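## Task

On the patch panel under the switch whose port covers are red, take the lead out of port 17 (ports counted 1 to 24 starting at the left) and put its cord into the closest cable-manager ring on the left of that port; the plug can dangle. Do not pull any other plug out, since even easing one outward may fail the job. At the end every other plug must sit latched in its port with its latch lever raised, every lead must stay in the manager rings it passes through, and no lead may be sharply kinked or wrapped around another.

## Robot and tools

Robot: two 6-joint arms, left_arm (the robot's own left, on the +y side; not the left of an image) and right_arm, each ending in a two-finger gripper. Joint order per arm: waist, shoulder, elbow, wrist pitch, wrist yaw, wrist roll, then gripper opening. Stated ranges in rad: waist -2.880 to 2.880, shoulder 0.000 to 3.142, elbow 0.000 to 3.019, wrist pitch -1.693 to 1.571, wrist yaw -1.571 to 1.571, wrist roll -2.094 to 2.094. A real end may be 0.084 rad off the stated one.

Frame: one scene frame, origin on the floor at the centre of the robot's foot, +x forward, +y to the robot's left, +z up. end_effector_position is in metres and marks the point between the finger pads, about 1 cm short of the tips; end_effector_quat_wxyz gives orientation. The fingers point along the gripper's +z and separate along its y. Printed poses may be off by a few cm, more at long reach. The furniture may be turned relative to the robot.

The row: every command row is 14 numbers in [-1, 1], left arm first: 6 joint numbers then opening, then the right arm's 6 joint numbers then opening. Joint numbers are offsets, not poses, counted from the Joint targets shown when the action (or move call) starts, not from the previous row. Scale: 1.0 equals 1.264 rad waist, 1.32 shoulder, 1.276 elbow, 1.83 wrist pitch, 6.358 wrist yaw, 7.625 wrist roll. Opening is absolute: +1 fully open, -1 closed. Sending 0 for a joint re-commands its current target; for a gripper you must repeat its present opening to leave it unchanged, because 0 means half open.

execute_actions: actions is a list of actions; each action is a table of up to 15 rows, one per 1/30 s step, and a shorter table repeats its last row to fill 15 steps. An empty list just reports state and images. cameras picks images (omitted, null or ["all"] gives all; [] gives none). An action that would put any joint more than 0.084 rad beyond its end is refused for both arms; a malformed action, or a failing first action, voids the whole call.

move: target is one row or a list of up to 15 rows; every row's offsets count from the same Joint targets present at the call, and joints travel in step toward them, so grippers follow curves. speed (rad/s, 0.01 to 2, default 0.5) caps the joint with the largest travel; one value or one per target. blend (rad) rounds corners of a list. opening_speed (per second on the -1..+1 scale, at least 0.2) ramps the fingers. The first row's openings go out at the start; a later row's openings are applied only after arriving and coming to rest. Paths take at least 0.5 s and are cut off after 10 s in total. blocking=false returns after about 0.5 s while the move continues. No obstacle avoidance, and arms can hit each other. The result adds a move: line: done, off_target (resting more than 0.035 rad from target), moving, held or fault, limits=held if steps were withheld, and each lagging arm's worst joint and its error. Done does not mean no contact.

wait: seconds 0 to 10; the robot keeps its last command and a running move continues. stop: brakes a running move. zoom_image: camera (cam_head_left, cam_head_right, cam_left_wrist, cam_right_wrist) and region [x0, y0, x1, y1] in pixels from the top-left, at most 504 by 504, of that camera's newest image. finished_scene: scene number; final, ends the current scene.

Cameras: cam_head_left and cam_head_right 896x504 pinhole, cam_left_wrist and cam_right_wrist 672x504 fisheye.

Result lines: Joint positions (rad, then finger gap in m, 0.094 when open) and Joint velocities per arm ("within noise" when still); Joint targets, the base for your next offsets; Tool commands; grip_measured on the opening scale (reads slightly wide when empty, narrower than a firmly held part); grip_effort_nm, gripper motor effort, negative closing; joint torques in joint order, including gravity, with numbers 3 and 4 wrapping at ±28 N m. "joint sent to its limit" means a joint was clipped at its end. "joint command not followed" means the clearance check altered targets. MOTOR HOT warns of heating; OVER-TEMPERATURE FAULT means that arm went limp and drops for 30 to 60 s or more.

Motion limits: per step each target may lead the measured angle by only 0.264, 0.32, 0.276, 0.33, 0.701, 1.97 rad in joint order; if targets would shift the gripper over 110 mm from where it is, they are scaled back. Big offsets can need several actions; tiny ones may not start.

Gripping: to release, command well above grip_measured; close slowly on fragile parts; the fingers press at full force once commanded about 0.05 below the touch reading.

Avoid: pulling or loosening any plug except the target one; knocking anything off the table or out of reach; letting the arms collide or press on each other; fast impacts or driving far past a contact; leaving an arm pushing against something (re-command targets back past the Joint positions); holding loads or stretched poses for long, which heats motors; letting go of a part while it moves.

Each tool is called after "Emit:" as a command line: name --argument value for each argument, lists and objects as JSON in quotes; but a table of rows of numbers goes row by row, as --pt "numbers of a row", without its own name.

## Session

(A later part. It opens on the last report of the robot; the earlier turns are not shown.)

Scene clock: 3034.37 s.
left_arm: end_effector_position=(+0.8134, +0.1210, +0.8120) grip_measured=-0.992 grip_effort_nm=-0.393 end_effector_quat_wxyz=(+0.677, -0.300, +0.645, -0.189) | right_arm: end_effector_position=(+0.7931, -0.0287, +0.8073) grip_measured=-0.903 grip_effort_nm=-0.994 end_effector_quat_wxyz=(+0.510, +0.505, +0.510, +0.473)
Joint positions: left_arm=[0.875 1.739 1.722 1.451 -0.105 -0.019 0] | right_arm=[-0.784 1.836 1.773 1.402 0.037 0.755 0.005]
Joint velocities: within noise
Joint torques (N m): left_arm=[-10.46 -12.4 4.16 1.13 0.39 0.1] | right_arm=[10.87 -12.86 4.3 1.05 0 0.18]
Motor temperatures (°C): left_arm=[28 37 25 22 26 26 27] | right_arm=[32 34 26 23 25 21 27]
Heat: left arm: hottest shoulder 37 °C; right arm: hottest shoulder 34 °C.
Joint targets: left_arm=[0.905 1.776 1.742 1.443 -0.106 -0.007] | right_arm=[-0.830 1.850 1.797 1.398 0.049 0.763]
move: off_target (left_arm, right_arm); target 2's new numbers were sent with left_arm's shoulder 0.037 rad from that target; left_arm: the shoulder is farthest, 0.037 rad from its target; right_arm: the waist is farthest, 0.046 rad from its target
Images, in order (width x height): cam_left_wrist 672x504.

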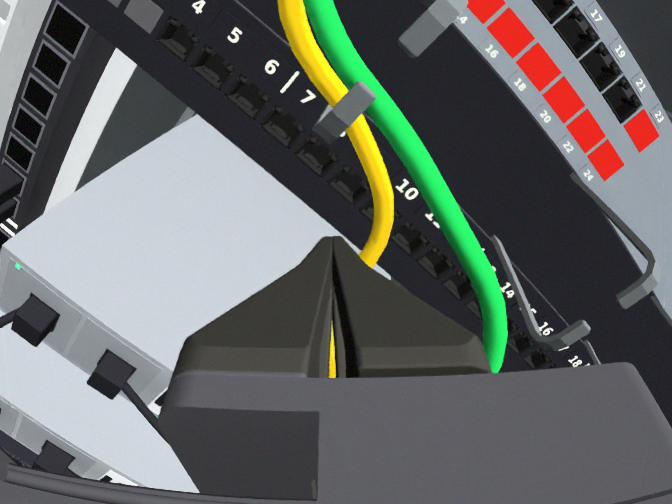

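Emit:
move --pt "0 0 -0.07 0.03 0 0.045 -1 0 0 0 0 0 0 -1" --pt "-0.063 0 -0.07 0.03 0 0 -0.45 0 0 0 0 0 0 -1" --speed 0.2 --opening_speed 0.8 --cameras '["cam_left_wrist"]'

Scene clock: 3054.53 s.
left_arm: end_effector_position=(+0.7899, +0.1126, +0.8028) grip_measured=-0.993 grip_effort_nm=-0.418 end_effector_quat_wxyz=(+0.687, -0.203, +0.690, -0.099) | right_arm: end_effector_position=(+0.7931, -0.0287, +0.8073) grip_measured=-0.903 grip_effort_nm=-0.999 end_effector_quat_wxyz=(+0.510, +0.505, +0.510, +0.473)
Joint positions: left_arm=[0.875 1.74 1.659 1.484 -0.105 0.256 0] | right_arm=[-0.784 1.836 1.773 1.402 0.037 0.755 0.005]
Joint velocities: within noise
Joint torques (N m): left_arm=[-12.98 -14.33 2.28 1.47 0.44 0] | right_arm=[10.75 -12.86 4.23 1.07 0.02 0.18]
Motor temperatures (°C): left_arm=[28 37 25 22 26 26 27] | right_arm=[32 34 26 23 25 21 27]
Heat: left arm: hottest shoulder 37 °C; right arm: hottest shoulder 34 °C.
Joint targets: left_arm=[0.875 1.740 1.659 1.484 -0.105 0.262] | right_arm=[-0.830 1.850 1.797 1.398 0.049 0.763]
Tool commands: left_gripper/opening=-1.0 right_gripper/opening=-1.0
move: held (left_arm; a check stopped the path), off_target (right_arm); path passed 1 of 2 targets; target 2's new numbers were not sent; limits=held; left_arm: the wrist roll is farthest, 0.263 rad from its target; right_arm: the waist is farthest, 0.046 rad from its target
joint command not followed: on one or more control steps a check withheld the commanded joint targets of the left arm, and it was not sent them on those steps.
cause: the commanded joint targets, or the way to them, would bring a part of the robot too close to another arm (this arm's wrist (the part past joint 4) and the right arm's forearm (the part past joint 3)).
Images, in order (width x height): cam_left_wrist 672x504.

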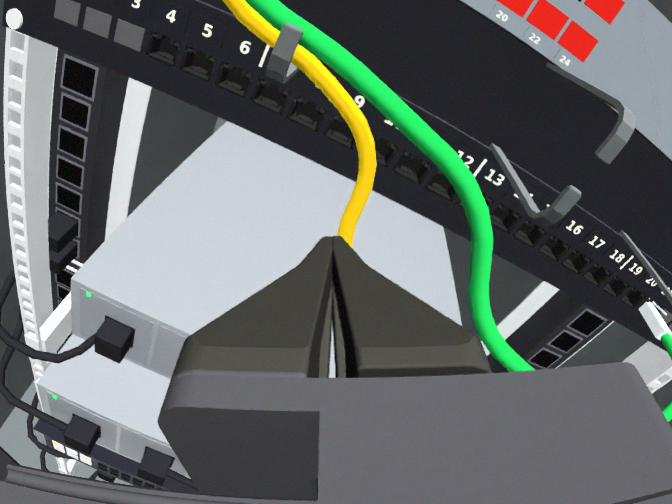

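Emit:
move --pt "-0.041 -0.03 -0.046 0.007 0 -0.0353 -1 0 0 0 0 0 0 -1" --pt "-0.041 -0.03 -0.046 0.007 0 -0.0353 -0.45 0 0 0 0 0 0 -1" --speed 0.25 --opening_speed 0.8 --cameras '["cam_left_wrist"]'

Scene clock: 3089.03 s.
left_arm: end_effector_position=(+0.7808, +0.1043, +0.8000) grip_measured=-0.993 grip_effort_nm=-0.418 end_effector_quat_wxyz=(+0.672, -0.240, +0.685, -0.144) | right_arm: end_effector_position=(+0.7931, -0.0287, +0.8073) grip_measured=-0.903 grip_effort_nm=-0.994 end_effector_quat_wxyz=(+0.510, +0.505, +0.510, +0.473)
Joint positions: left_arm=[0.868 1.739 1.634 1.484 -0.105 0.144 0] | right_arm=[-0.784 1.836 1.773 1.402 0.037 0.755 0.005]
Joint velocities: within noise
Joint torques (N m): left_arm=[-13.04 -14.27 2.3 1.42 0.43 0.05] | right_arm=[10.52 -12.75 4.29 1.07 0.01 0.18]
Motor temperatures (°C): left_arm=[28 40 24 22 26 26 27] | right_arm=[32 34 26 23 25 21 27]
Heat: left arm: hottest shoulder 40 °C; right arm: hottest shoulder 34 °C.
Joint targets: left_arm=[0.870 1.740 1.636 1.484 -0.105 0.153] | right_arm=[-0.830 1.850 1.797 1.398 0.049 0.763]
Tool commands: left_gripper/opening=-1.0 right_gripper/opening=-1.0
move: held (left_arm; a check stopped the path), off_target (right_arm); path passed 0 of 2 targets; target 2's new numbers were not sent; limits=held; left_arm: the wrist roll is farthest, 0.151 rad from its target; right_arm: the waist is farthest, 0.046 rad from its target
joint command not followed: on one or more control steps a check withheld the commanded joint targets of the left arm, and it was not sent them on those steps.
cause: the commanded joint targets, or the way to them, would bring a part of the robot too close to another arm (this arm's forearm (the part past joint 3) and the right arm's wrist (the part past joint 4)).
Images, in order (width x height): cam_left_wrist 672x504.

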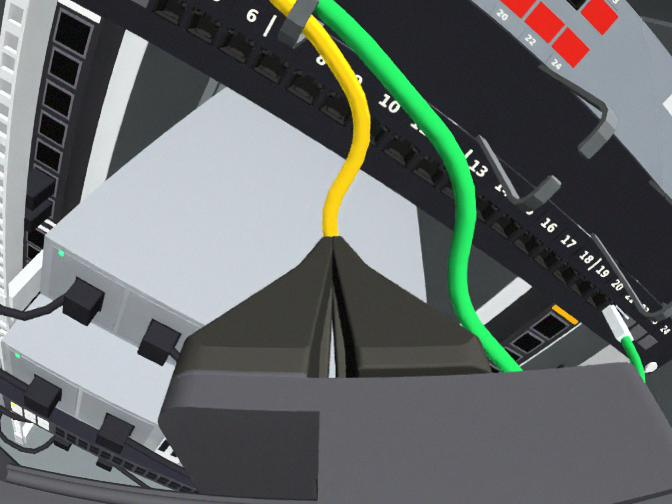

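Emit:
move --pt "0 0 0 0 0 0 -1 0 0 0 0 0 0 -0.5" --pt "0 0 0 0 0 0 -1 0 -0.02 -0.088 0.045 0 0 -0.5" --pt "0 0 0 0 0 0 -1 -0.05 -0.038 -0.176 0.09 0 0 -0.5" --speed 0.2 --opening_speed 0.3

Scene clock: 3120.13 s.
left_arm: end_effector_position=(+0.7808, +0.1043, +0.8000) grip_measured=-0.993 grip_effort_nm=-0.413 end_effector_quat_wxyz=(+0.672, -0.240, +0.685, -0.144) | right_arm: end_effector_position=(+0.7246, -0.0667, +0.7617) grip_measured=-0.501 grip_effort_nm=0.095 end_effector_quat_wxyz=(+0.519, +0.492, +0.545, +0.438)
Joint positions: left_arm=[0.868 1.739 1.634 1.484 -0.105 0.144 0] | right_arm=[-0.877 1.822 1.58 1.543 0.047 0.755 0.023]
Joint velocities: within noise
Joint torques (N m): left_arm=[-12.75 -14.27 2.35 1.5 0.44 0.06] | right_arm=[11.4 -15.56 0.43 2.14 -0.31 0.19]
Motor temperatures (°C): left_arm=[28 39 24 22 26 26 27] | right_arm=[32 34 26 23 25 21 27]
Heat: left arm: hottest shoulder 39 °C; right arm: hottest shoulder 34 °C.
Joint targets: left_arm=[0.870 1.740 1.636 1.484 -0.105 0.153] | right_arm=[-0.893 1.800 1.572 1.561 0.049 0.763]
joint sent to its limit (right arm) — joint 4 (wrist pitch), upper limit.
move: done

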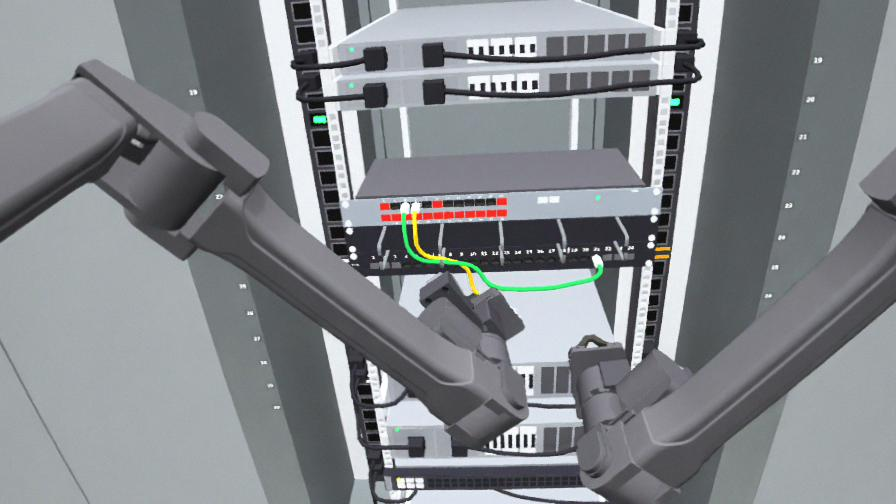

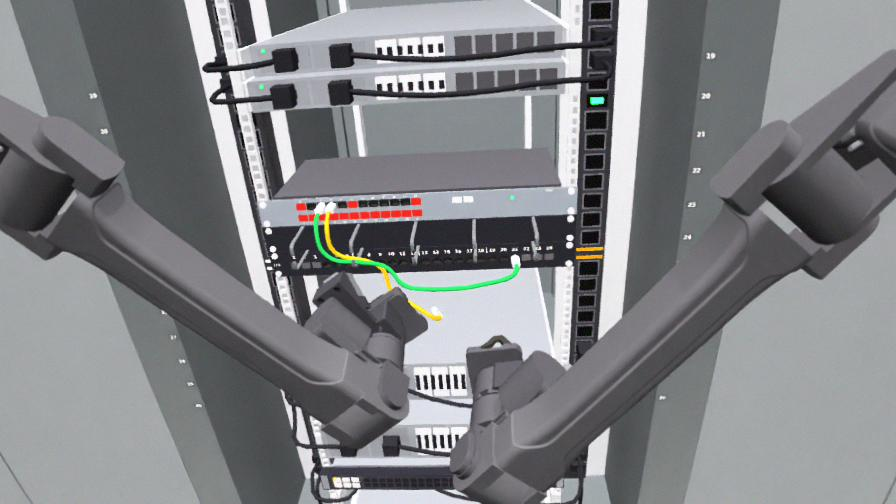

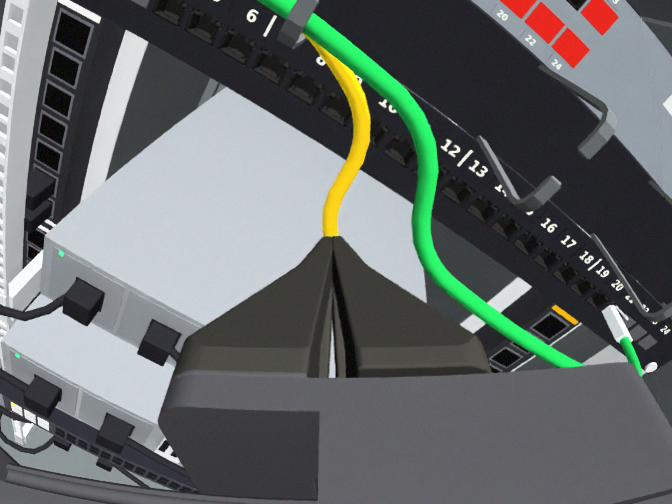

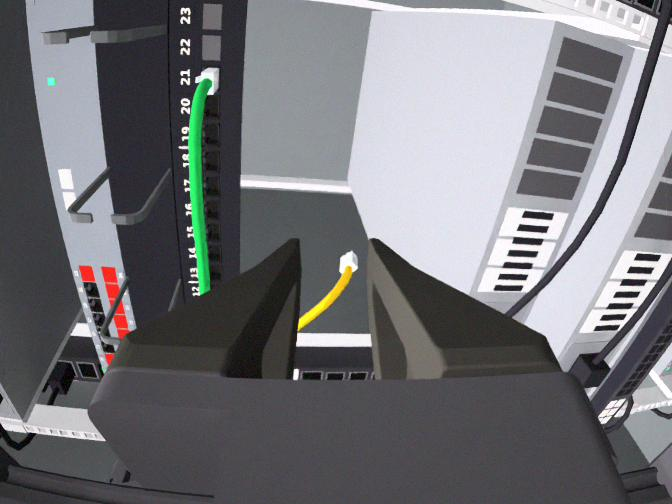

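Emit:
move --pt "0 0 0 0 0 0 -0.45 0 0 0 0 0 0 -0.5" --pt "0.002 0.02 0.072 -0.038 0 0 -0.45 0 0 0 0 0 0 -0.5" --speed 0.2 --opening_speed 0.8 --cameras '["cam_left_wrist"]'

Scene clock: 3152.30 s.
left_arm: end_effector_position=(+0.8095, +0.1105, +0.8062) grip_measured=-0.452 grip_effort_nm=0.056 end_effector_quat_wxyz=(+0.677, -0.242, +0.680, -0.141) | right_arm: end_effector_position=(+0.7246, -0.0667, +0.7617) grip_measured=-0.501 grip_effort_nm=0.090 end_effector_quat_wxyz=(+0.519, +0.492, +0.545, +0.438)
Joint positions: left_arm=[0.868 1.739 1.71 1.424 -0.105 0.144 0.026] | right_arm=[-0.877 1.822 1.58 1.543 0.047 0.755 0.023]
Joint velocities: within noise
Joint torques (N m): left_arm=[-12.81 -13.16 3.88 0.99 0.46 0.05] | right_arm=[11.52 -15.44 0.55 2.19 -0.3 0.19]
Motor temperatures (°C): left_arm=[28 39 24 22 27 26 27] | right_arm=[32 34 25 23 25 21 26]
Heat: left arm: hottest shoulder 39 °C; right arm: hottest shoulder 34 °C.
Joint targets: left_arm=[0.873 1.766 1.727 1.414 -0.105 0.153] | right_arm=[-0.893 1.800 1.572 1.561 0.049 0.763]
move: done
Images, in order (width x height): cam_left_wrist 672x504.

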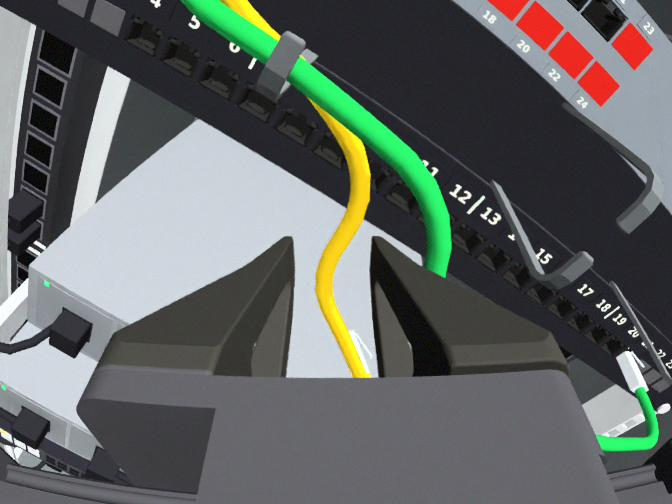

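Emit:
move --target '[0,0.01,0.045,-0.025,0,0,-0.45,0,0,0,0,0,0,-0.5]' --speed 0.15 --cameras '["cam_left_wrist"]'

Scene clock: 3163.43 s.
left_arm: end_effector_position=(+0.8291, +0.1148, +0.8106) grip_measured=-0.452 grip_effort_nm=0.056 end_effector_quat_wxyz=(+0.680, -0.243, +0.677, -0.140) | right_arm: end_effector_position=(+0.7246, -0.0667, +0.7617) grip_measured=-0.501 grip_effort_nm=0.095 end_effector_quat_wxyz=(+0.519, +0.492, +0.545, +0.438)
Joint positions: left_arm=[0.868 1.74 1.764 1.378 -0.105 0.144 0.026] | right_arm=[-0.877 1.822 1.58 1.543 0.047 0.755 0.023]
Joint velocities: within noise
Joint torques (N m): left_arm=[-12.63 -12.69 4.56 1.01 0.45 0.05] | right_arm=[11.05 -15.38 0.51 2.09 -0.31 0.18]
Motor temperatures (°C): left_arm=[28 39 24 22 27 26 27] | right_arm=[32 34 25 23 25 21 26]
Heat: left arm: hottest shoulder 39 °C; right arm: hottest shoulder 34 °C.
Joint targets: left_arm=[0.873 1.779 1.785 1.369 -0.105 0.153] | right_arm=[-0.893 1.800 1.572 1.561 0.049 0.763]
move: off_target (left_arm); left_arm: the shoulder is farthest, 0.039 rad from its target
Images, in order (width x height): cam_left_wrist 672x504.

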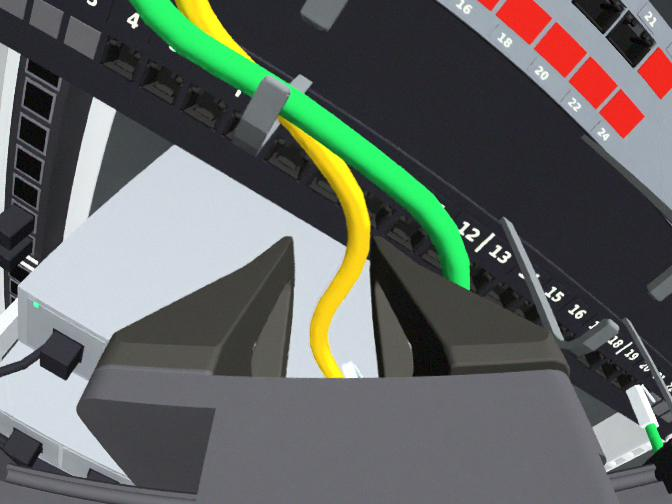

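Emit:
move --pt "0 -0.01 -0.062 0.03 0 0 -0.45 0 0 0 0 0 0 -0.5" --pt "0 -0.01 -0.062 0.03 0 0 -1 0 0 0 0 0 0 -0.5" --speed 0.15 --opening_speed 0.4 --cameras '["cam_left_wrist"]'

Scene clock: 3185.13 s.
left_arm: end_effector_position=(+0.8099, +0.1082, +0.8035) grip_measured=-0.992 grip_effort_nm=-0.403 end_effector_quat_wxyz=(+0.674, -0.240, +0.684, -0.143) | right_arm: end_effector_position=(+0.7246, -0.0667, +0.7617) grip_measured=-0.501 grip_effort_nm=0.095 end_effector_quat_wxyz=(+0.519, +0.492, +0.545, +0.438)
Joint positions: left_arm=[0.868 1.741 1.713 1.41 -0.105 0.144 0] | right_arm=[-0.877 1.822 1.58 1.543 0.047 0.755 0.023]
Joint velocities: within noise
Joint torques (N m): left_arm=[-12.86 -13.33 2.17 1.99 0.45 0.07] | right_arm=[11.63 -15.5 0.53 2.15 -0.31 0.2]
Motor temperatures (°C): left_arm=[28 40 25 22 27 26 27] | right_arm=[32 34 25 23 25 21 25]
Heat: left arm: hottest shoulder 40 °C; right arm: hottest shoulder 34 °C.
Joint targets: left_arm=[0.873 1.766 1.706 1.423 -0.105 0.153] | right_arm=[-0.893 1.800 1.572 1.561 0.049 0.763]
move: done
Images, in order (width x height): cam_left_wrist 672x504.

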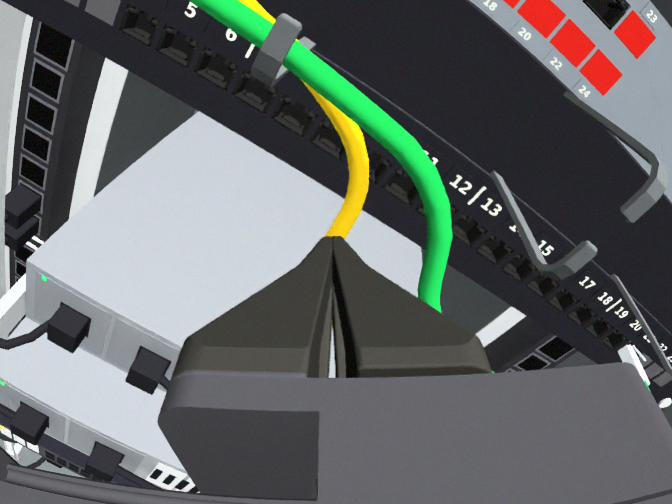

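Emit:
move --target '[0,0,0,0,0,0,-1,-0.063,0,0,0,-0.052,0,-1]' --speed 0.3

Emit:
zoom_image --camera "cam_right_wrist" --region '[100, 0, 500, 300]'

Scene clock: 3221.50 s.
left_arm: end_effector_position=(+0.8099, +0.1083, +0.8036) grip_measured=-0.993 grip_effort_nm=-0.418 end_effector_quat_wxyz=(+0.674, -0.240, +0.684, -0.143) | right_arm: end_effector_position=(+0.7189, -0.0603, +0.7650) grip_measured=-0.987 grip_effort_nm=-0.676 end_effector_quat_wxyz=(+0.523, +0.364, +0.565, +0.524)
Joint positions: left_arm=[0.868 1.741 1.713 1.411 -0.105 0.144 0] | right_arm=[-0.956 1.822 1.58 1.543 -0.277 0.755 0.001]
Joint velocities: within noise
Joint torques (N m): left_arm=[-12.63 -13.1 2.17 1.92 0.44 0.08] | right_arm=[10.34 -16.15 0.47 2.28 -0.52 0.18]
Motor temperatures (°C): left_arm=[28 40 24 22 27 26 27] | right_arm=[32 35 25 23 25 21 25]
Heat: left arm: hottest shoulder 40 °C; right arm: hottest shoulder 35 °C.
Joint targets: left_arm=[0.873 1.766 1.706 1.423 -0.105 0.153] | right_arm=[-0.973 1.800 1.572 1.561 -0.281 0.763]
move: done

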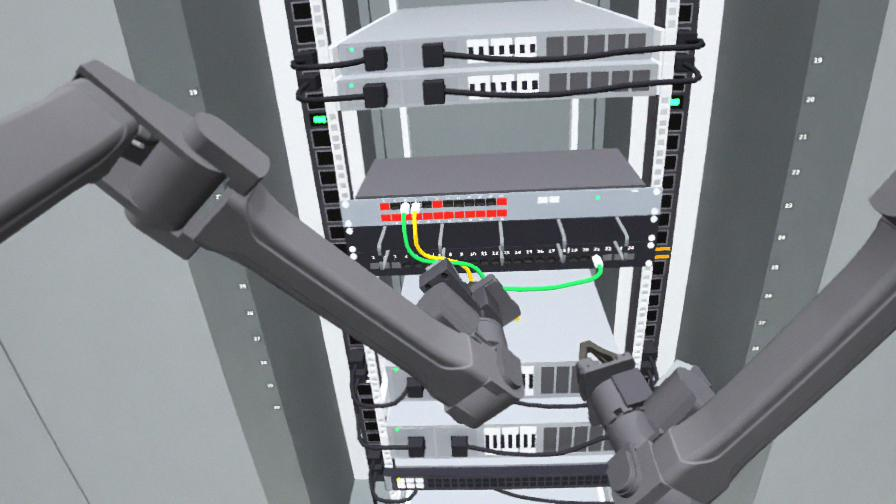

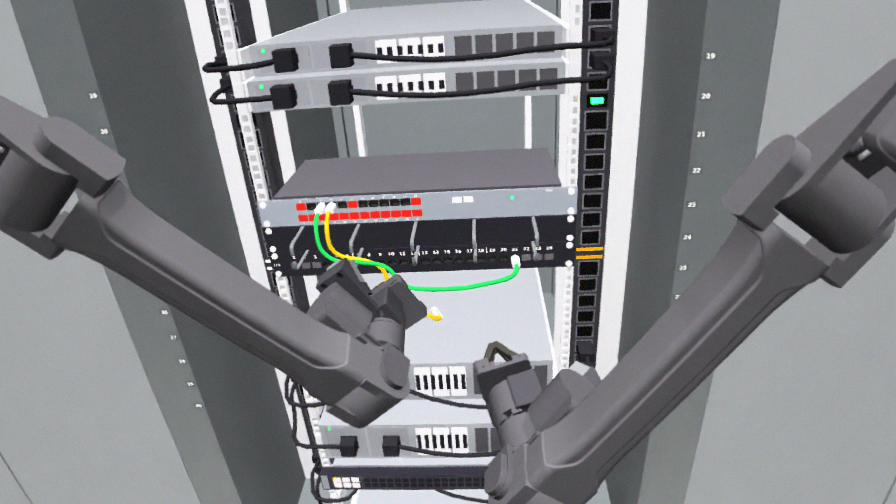

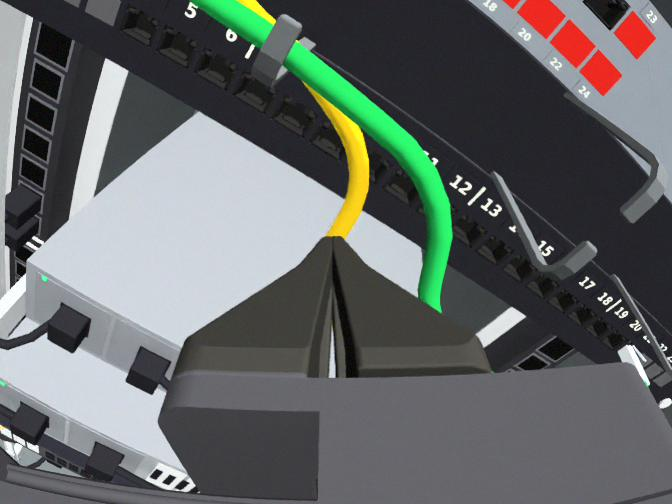

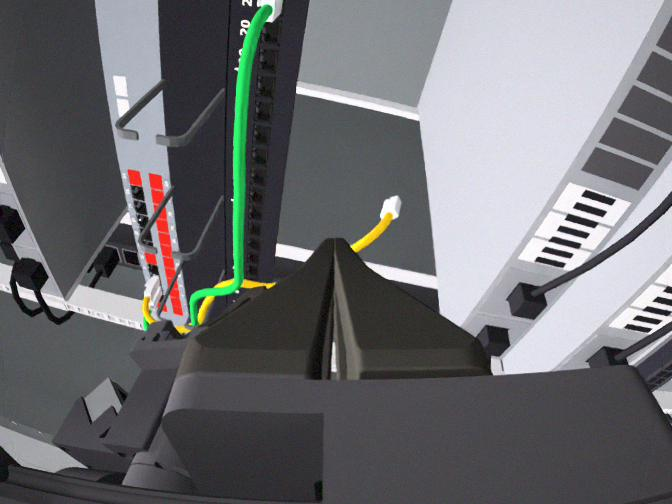

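Scaled by 1.260 from the camera's 672x504 image, which has a finer 960x720 frame.

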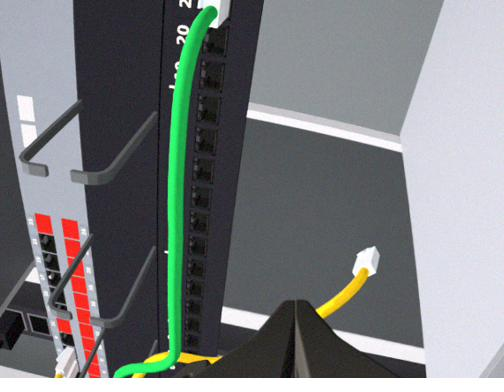

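Emit:
zoom_image --camera "cam_right_wrist" --region '[120, 220, 360, 400]'

Scaled by 2.100 from the camera's 672x504 image, which has a finer 960x720 frame.

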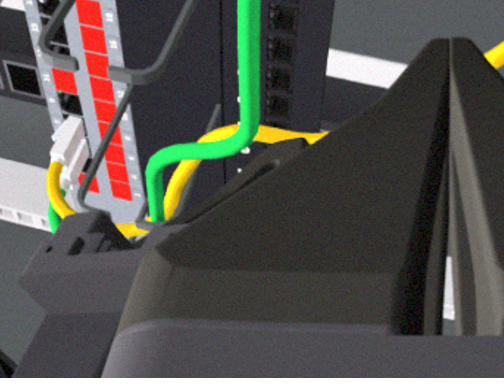

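Emit:
move --pt "0 0 0 0 0 0 -0.45 0 0 0 0 0 0 -1" --pt "0 0.01 0.068 -0.031 0 0 -0.45 0 0 0 0 0 0 -1" --speed 0.2 --opening_speed 0.8 --cameras '["cam_left_wrist","cam_right_wrist"]'

Emit:
zoom_image --camera "cam_right_wrist" --region '[120, 220, 360, 400]'

Scene clock: 3244.53 s.
left_arm: end_effector_position=(+0.8316, +0.1156, +0.8115) grip_measured=-0.452 grip_effort_nm=0.056 end_effector_quat_wxyz=(+0.681, -0.244, +0.676, -0.140) | right_arm: end_effector_position=(+0.7188, -0.0602, +0.7651) grip_measured=-0.987 grip_effort_nm=-0.672 end_effector_quat_wxyz=(+0.523, +0.364, +0.565, +0.524)
Joint positions: left_arm=[0.868 1.742 1.774 1.376 -0.105 0.144 0.026] | right_arm=[-0.956 1.822 1.58 1.543 -0.278 0.755 0.001]
Joint velocities: within noise
Joint torques (N m): left_arm=[-12.81 -12.75 4.46 1.06 0.45 0.07] | right_arm=[10.64 -16.15 0.4 2.35 -0.48 0.2]
Motor temperatures (°C): left_arm=[28 40 24 22 27 26 27] | right_arm=[32 35 24 23 25 21 25]
Heat: left arm: hottest shoulder 40 °C; right arm: hottest shoulder 35 °C.
Joint targets: left_arm=[0.873 1.779 1.793 1.367 -0.105 0.153] | right_arm=[-0.973 1.800 1.572 1.561 -0.281 0.763]
move: off_target (left_arm); left_arm: the shoulder is farthest, 0.037 rad from its target
Images, in order (width x height): cam_left_wrist 672x504, cam_right_wrist 672x504.

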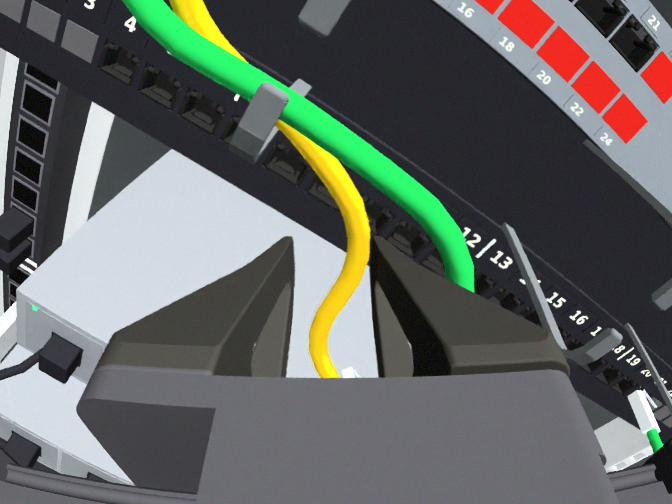

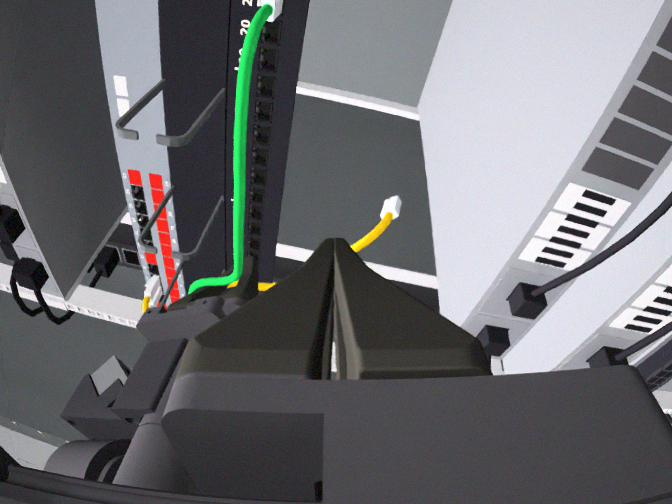

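Scaled by 2.100 from the camera's 672x504 image, which has a finer 960x720 frame.

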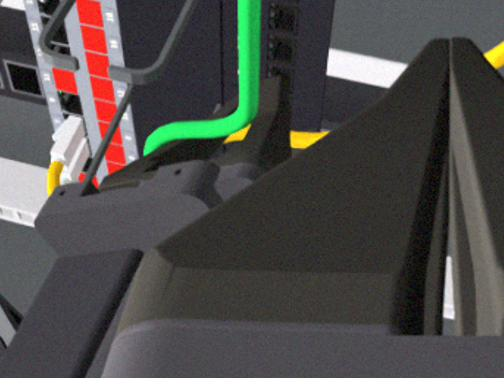

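Emit:
move --target '[0,0,0,0,0,0,-1,0,0,0,0,0,0,-1]' --opening_speed 0.4 --cameras '["cam_left_wrist","cam_right_wrist"]'

Emit:
zoom_image --camera "cam_right_wrist" --region '[120, 220, 360, 400]'

Scene clock: 3253.20 s.
left_arm: end_effector_position=(+0.8316, +0.1146, +0.8111) grip_measured=-0.907 grip_effort_nm=-1.048 end_effector_quat_wxyz=(+0.681, -0.242, +0.677, -0.140) | right_arm: end_effector_position=(+0.7188, -0.0602, +0.7651) grip_measured=-0.987 grip_effort_nm=-0.672 end_effector_quat_wxyz=(+0.523, +0.364, +0.565, +0.524)
Joint positions: left_arm=[0.868 1.743 1.774 1.374 -0.102 0.146 0.004] | right_arm=[-0.956 1.822 1.58 1.543 -0.278 0.755 0.001]
Joint velocities: within noise
Joint torques (N m): left_arm=[-12.81 -12.92 4.45 1.17 0.33 0.05] | right_arm=[10.75 -16.21 0.46 2.25 -0.49 0.18]
Motor temperatures (°C): left_arm=[28 39 25 22 27 26 27] | right_arm=[32 35 24 23 25 21 25]
Heat: left arm: hottest shoulder 39 °C; right arm: hottest shoulder 35 °C.
Joint targets: left_arm=[0.873 1.779 1.793 1.367 -0.105 0.153] | right_arm=[-0.973 1.800 1.572 1.561 -0.281 0.763]
move: off_target (left_arm); left_arm: the shoulder is farthest, 0.036 rad from its target
Images, in order (width x height): cam_left_wrist 672x504, cam_right_wrist 672x504.

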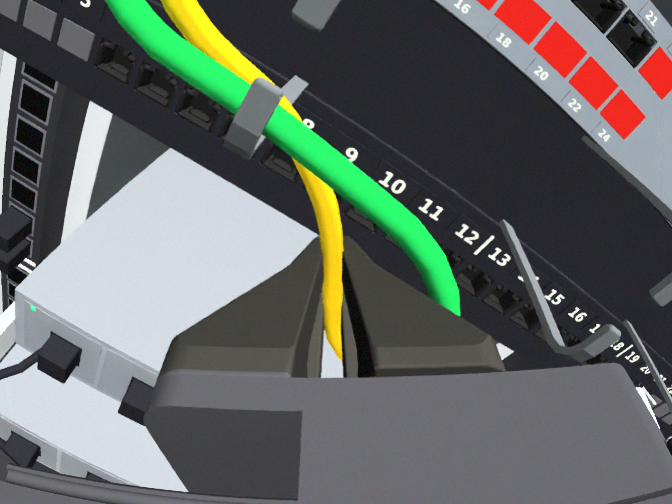

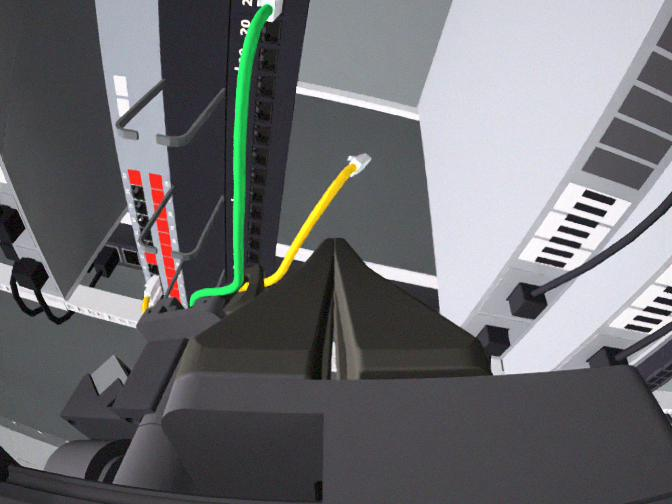

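Scaled by 2.100 from the camera's 672x504 image, which has a finer 960x720 frame.

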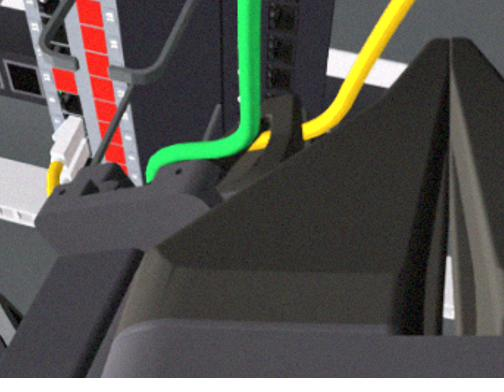

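Emit:
move --pt "0 0.002 0.0325 -0.021 0 0 -1 0 0 0 0 0 0 -1" --pt "0 0.002 0.0325 -0.021 0 -0.12 -1 0 0 0 0 0 0 -1" --speed '[0.15,0.5]' --cameras '["cam_left_wrist","cam_right_wrist"]'

Emit:
zoom_image --camera "cam_right_wrist" --region '[120, 120, 440, 360]'

Scene clock: 3288.20 s.
left_arm: end_effector_position=(+0.8456, +0.1163, +0.8146) grip_measured=-0.908 grip_effort_nm=-1.062 end_effector_quat_wxyz=(+0.559, -0.503, +0.511, -0.418) | right_arm: end_effector_position=(+0.7188, -0.0602, +0.7651) grip_measured=-0.987 grip_effort_nm=-0.672 end_effector_quat_wxyz=(+0.523, +0.364, +0.565, +0.524)
Joint positions: left_arm=[0.868 1.744 1.813 1.337 -0.094 -0.727 0.004] | right_arm=[-0.956 1.822 1.58 1.543 -0.278 0.755 0.001]
Joint velocities: within noise
Joint torques (N m): left_arm=[-12.63 -13.04 4.77 1.07 0.05 -0.26] | right_arm=[10.75 -16.15 0.46 2.26 -0.49 0.19]
Motor temperatures (°C): left_arm=[28 37 26 22 26 26 29] | right_arm=[32 35 24 23 25 21 25]
Heat: left arm: hottest shoulder 37 °C; right arm: hottest shoulder 35 °C.
Joint targets: left_arm=[0.873 1.782 1.834 1.329 -0.105 -0.762] | right_arm=[-0.973 1.800 1.572 1.561 -0.281 0.763]
move: off_target (left_arm); left_arm: the shoulder is farthest, 0.037 rad from its target
Images, in order (width x height): cam_left_wrist 672x504, cam_right_wrist 672x504.

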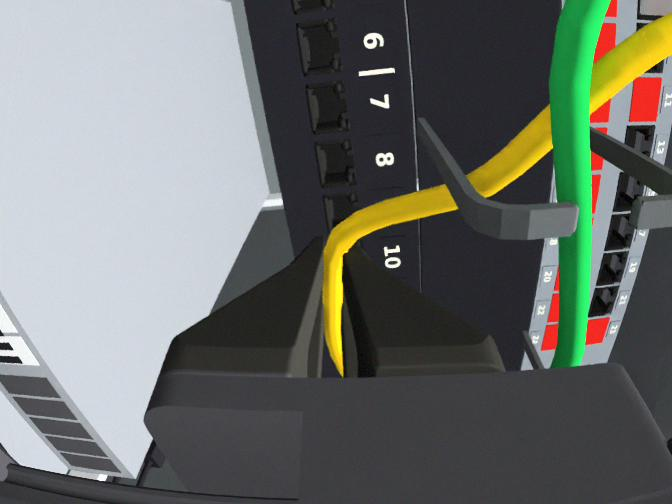

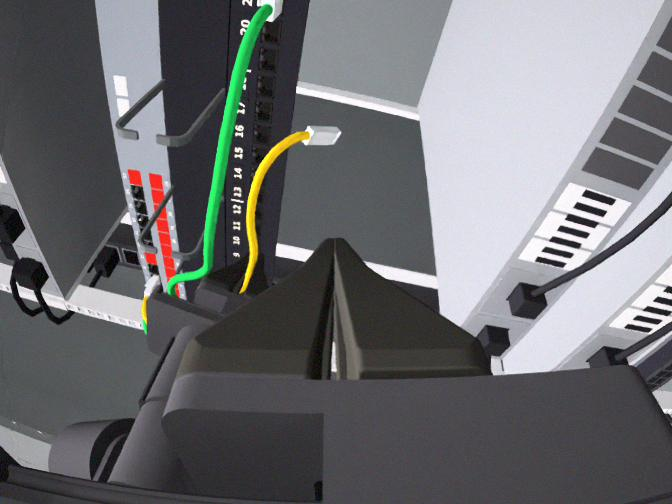

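Scaled by 1.575 from the camera's 672x504 image, which has a finer 960x720 frame.

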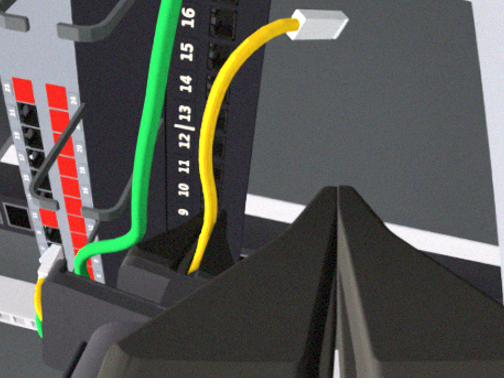

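Emit:
move --target '[0,0,0,0,0,-0.1,-1,0,0,0,0,0,0,-1]' --speed 0.5 --cameras '["cam_left_wrist","cam_right_wrist"]'

Emit:
zoom_image --camera "cam_right_wrist" --region '[120, 120, 440, 360]'

Scene clock: 3304.63 s.
left_arm: end_effector_position=(+0.8479, +0.1177, +0.8164) grip_measured=-0.908 grip_effort_nm=-1.062 end_effector_quat_wxyz=(+0.366, -0.655, +0.287, -0.596) | right_arm: end_effector_position=(+0.7188, -0.0602, +0.7651) grip_measured=-0.987 grip_effort_nm=-0.676 end_effector_quat_wxyz=(+0.523, +0.364, +0.565, +0.524)
Joint positions: left_arm=[0.868 1.744 1.82 1.337 -0.093 -1.484 0.004] | right_arm=[-0.956 1.822 1.58 1.543 -0.278 0.755 0.001]
Joint velocities: within noise
Joint torques (N m): left_arm=[-12.75 -13.16 4.38 1.05 0.01 -0.34] | right_arm=[10.58 -16.21 0.46 2.24 -0.5 0.18]
Motor temperatures (°C): left_arm=[28 39 26 22 26 26 30] | right_arm=[32 35 24 23 25 21 25]
Heat: left arm: hottest shoulder 39 °C; right arm: hottest shoulder 35 °C.
Joint targets: left_arm=[0.873 1.782 1.834 1.329 -0.105 -1.524] | right_arm=[-0.973 1.800 1.572 1.561 -0.281 0.763]
move: off_target (left_arm); left_arm: the wrist roll is farthest, 0.041 rad from its target
Images, in order (width x height): cam_left_wrist 672x504, cam_right_wrist 672x504.

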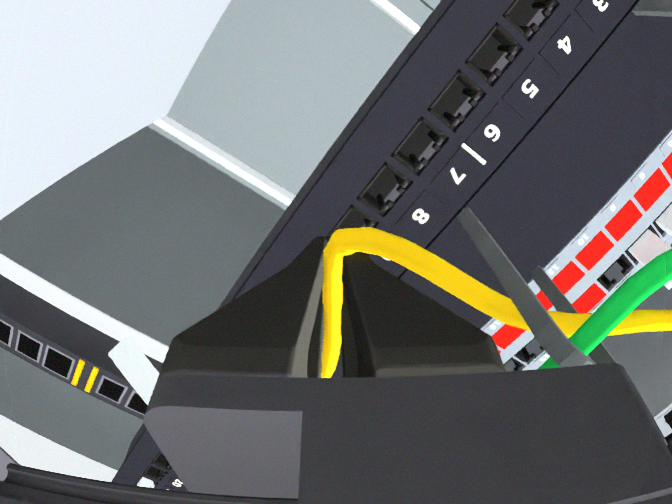

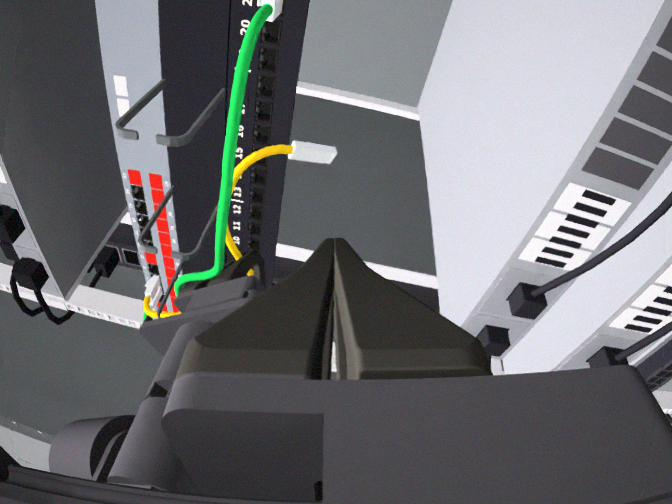

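Scaled by 1.575 from the camera's 672x504 image, which has a finer 960x720 frame.

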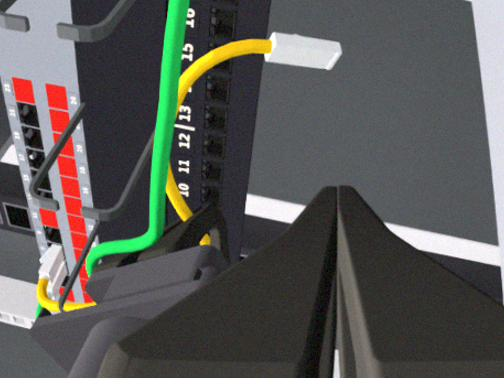

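Emit:
move --target '[0,0,0,0,0,-0.066,-1,0,0,0,0,0,0,-1]' --speed 0.5 --cameras '["cam_head_left","cam_head_right","cam_right_wrist"]'

Emit:
zoom_image --camera "cam_right_wrist" --region '[120, 120, 440, 360]'

Emit:
zoom_image --camera "cam_head_right" --region '[250, 190, 570, 370]'

Emit:
zoom_image --camera "cam_head_left" --region '[340, 190, 660, 370]'

Scene clock: 3317.07 s.
left_arm: end_effector_position=(+0.8509, +0.1203, +0.8227) grip_measured=-0.908 grip_effort_nm=-1.057 end_effector_quat_wxyz=(+0.216, -0.699, +0.112, -0.672) | right_arm: end_effector_position=(+0.7188, -0.0602, +0.7651) grip_measured=-0.987 grip_effort_nm=-0.672 end_effector_quat_wxyz=(+0.523, +0.364, +0.565, +0.524)
Joint positions: left_arm=[0.865 1.744 1.829 1.35 -0.091 -1.973 0.004] | right_arm=[-0.956 1.822 1.58 1.543 -0.278 0.755 0.001]
Joint velocities: within noise
Joint torques (N m): left_arm=[-12.51 -13.16 3.75 0.53 -0.06 -0.52] | right_arm=[10.58 -16.03 0.4 2.26 -0.5 0.18]
Motor temperatures (°C): left_arm=[28 39 26 22 26 26 30] | right_arm=[32 35 24 23 25 21 25]
Heat: left arm: hottest shoulder 39 °C; right arm: hottest shoulder 35 °C.
Joint targets: left_arm=[0.873 1.782 1.834 1.329 -0.105 -2.028] | right_arm=[-0.973 1.800 1.572 1.561 -0.281 0.763]
move: off_target (left_arm); left_arm: the wrist roll is farthest, 0.054 rad from its target
Images, in order (width x height): cam_head_left 896x504, cam_head_right 896x504, cam_right_wrist 672x504.

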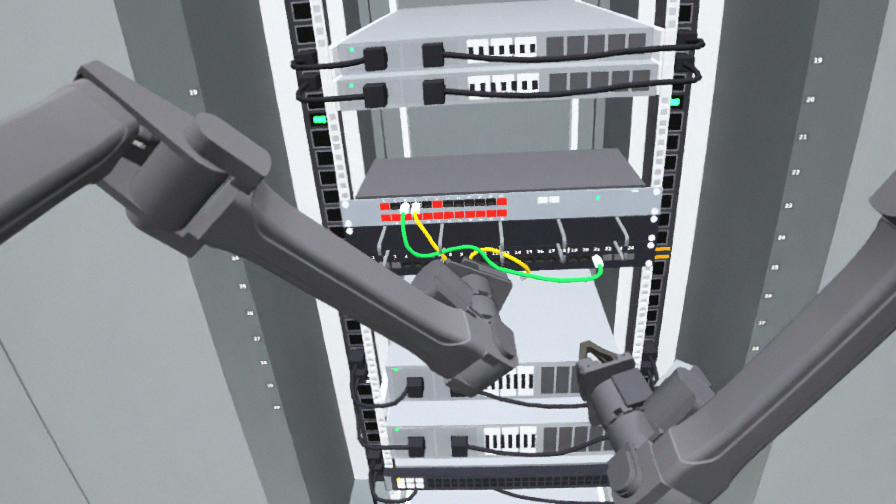

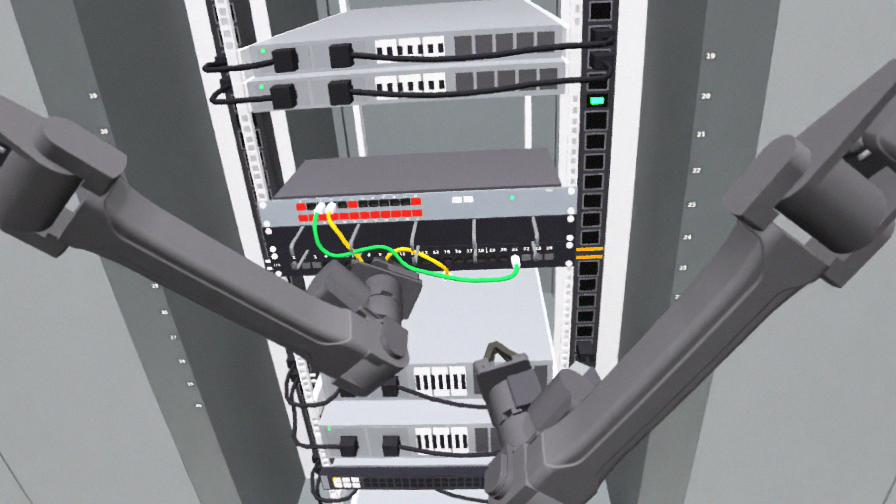

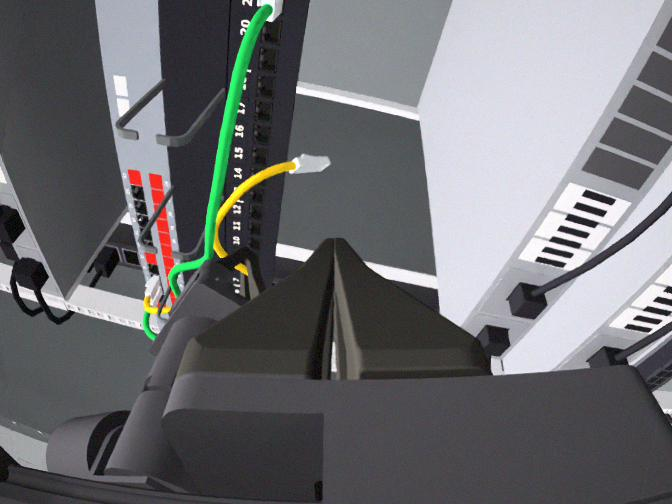

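Scaled by 1.575 from the camera's 672x504 image, which has a finer 960x720 frame.

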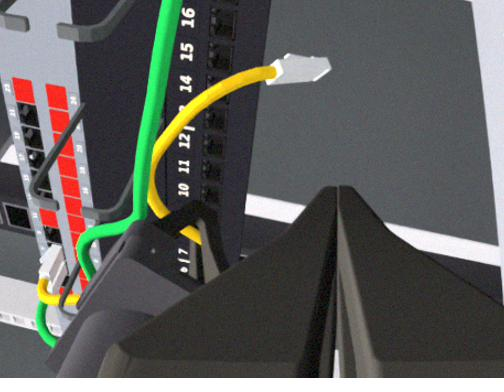

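Scaled by 1.575 from the camera's 896x504 image, which has a finer 1280x720 frame.

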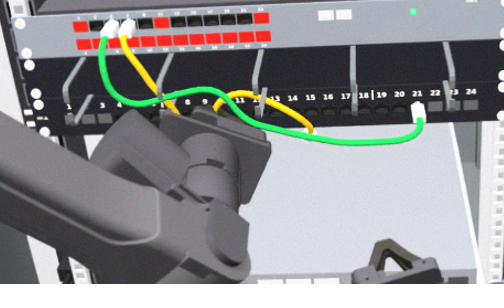

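Scaled by 1.575 from the camera's 896x504 image, which has a finer 1280x720 frame.

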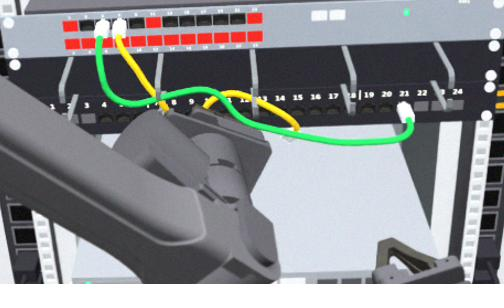

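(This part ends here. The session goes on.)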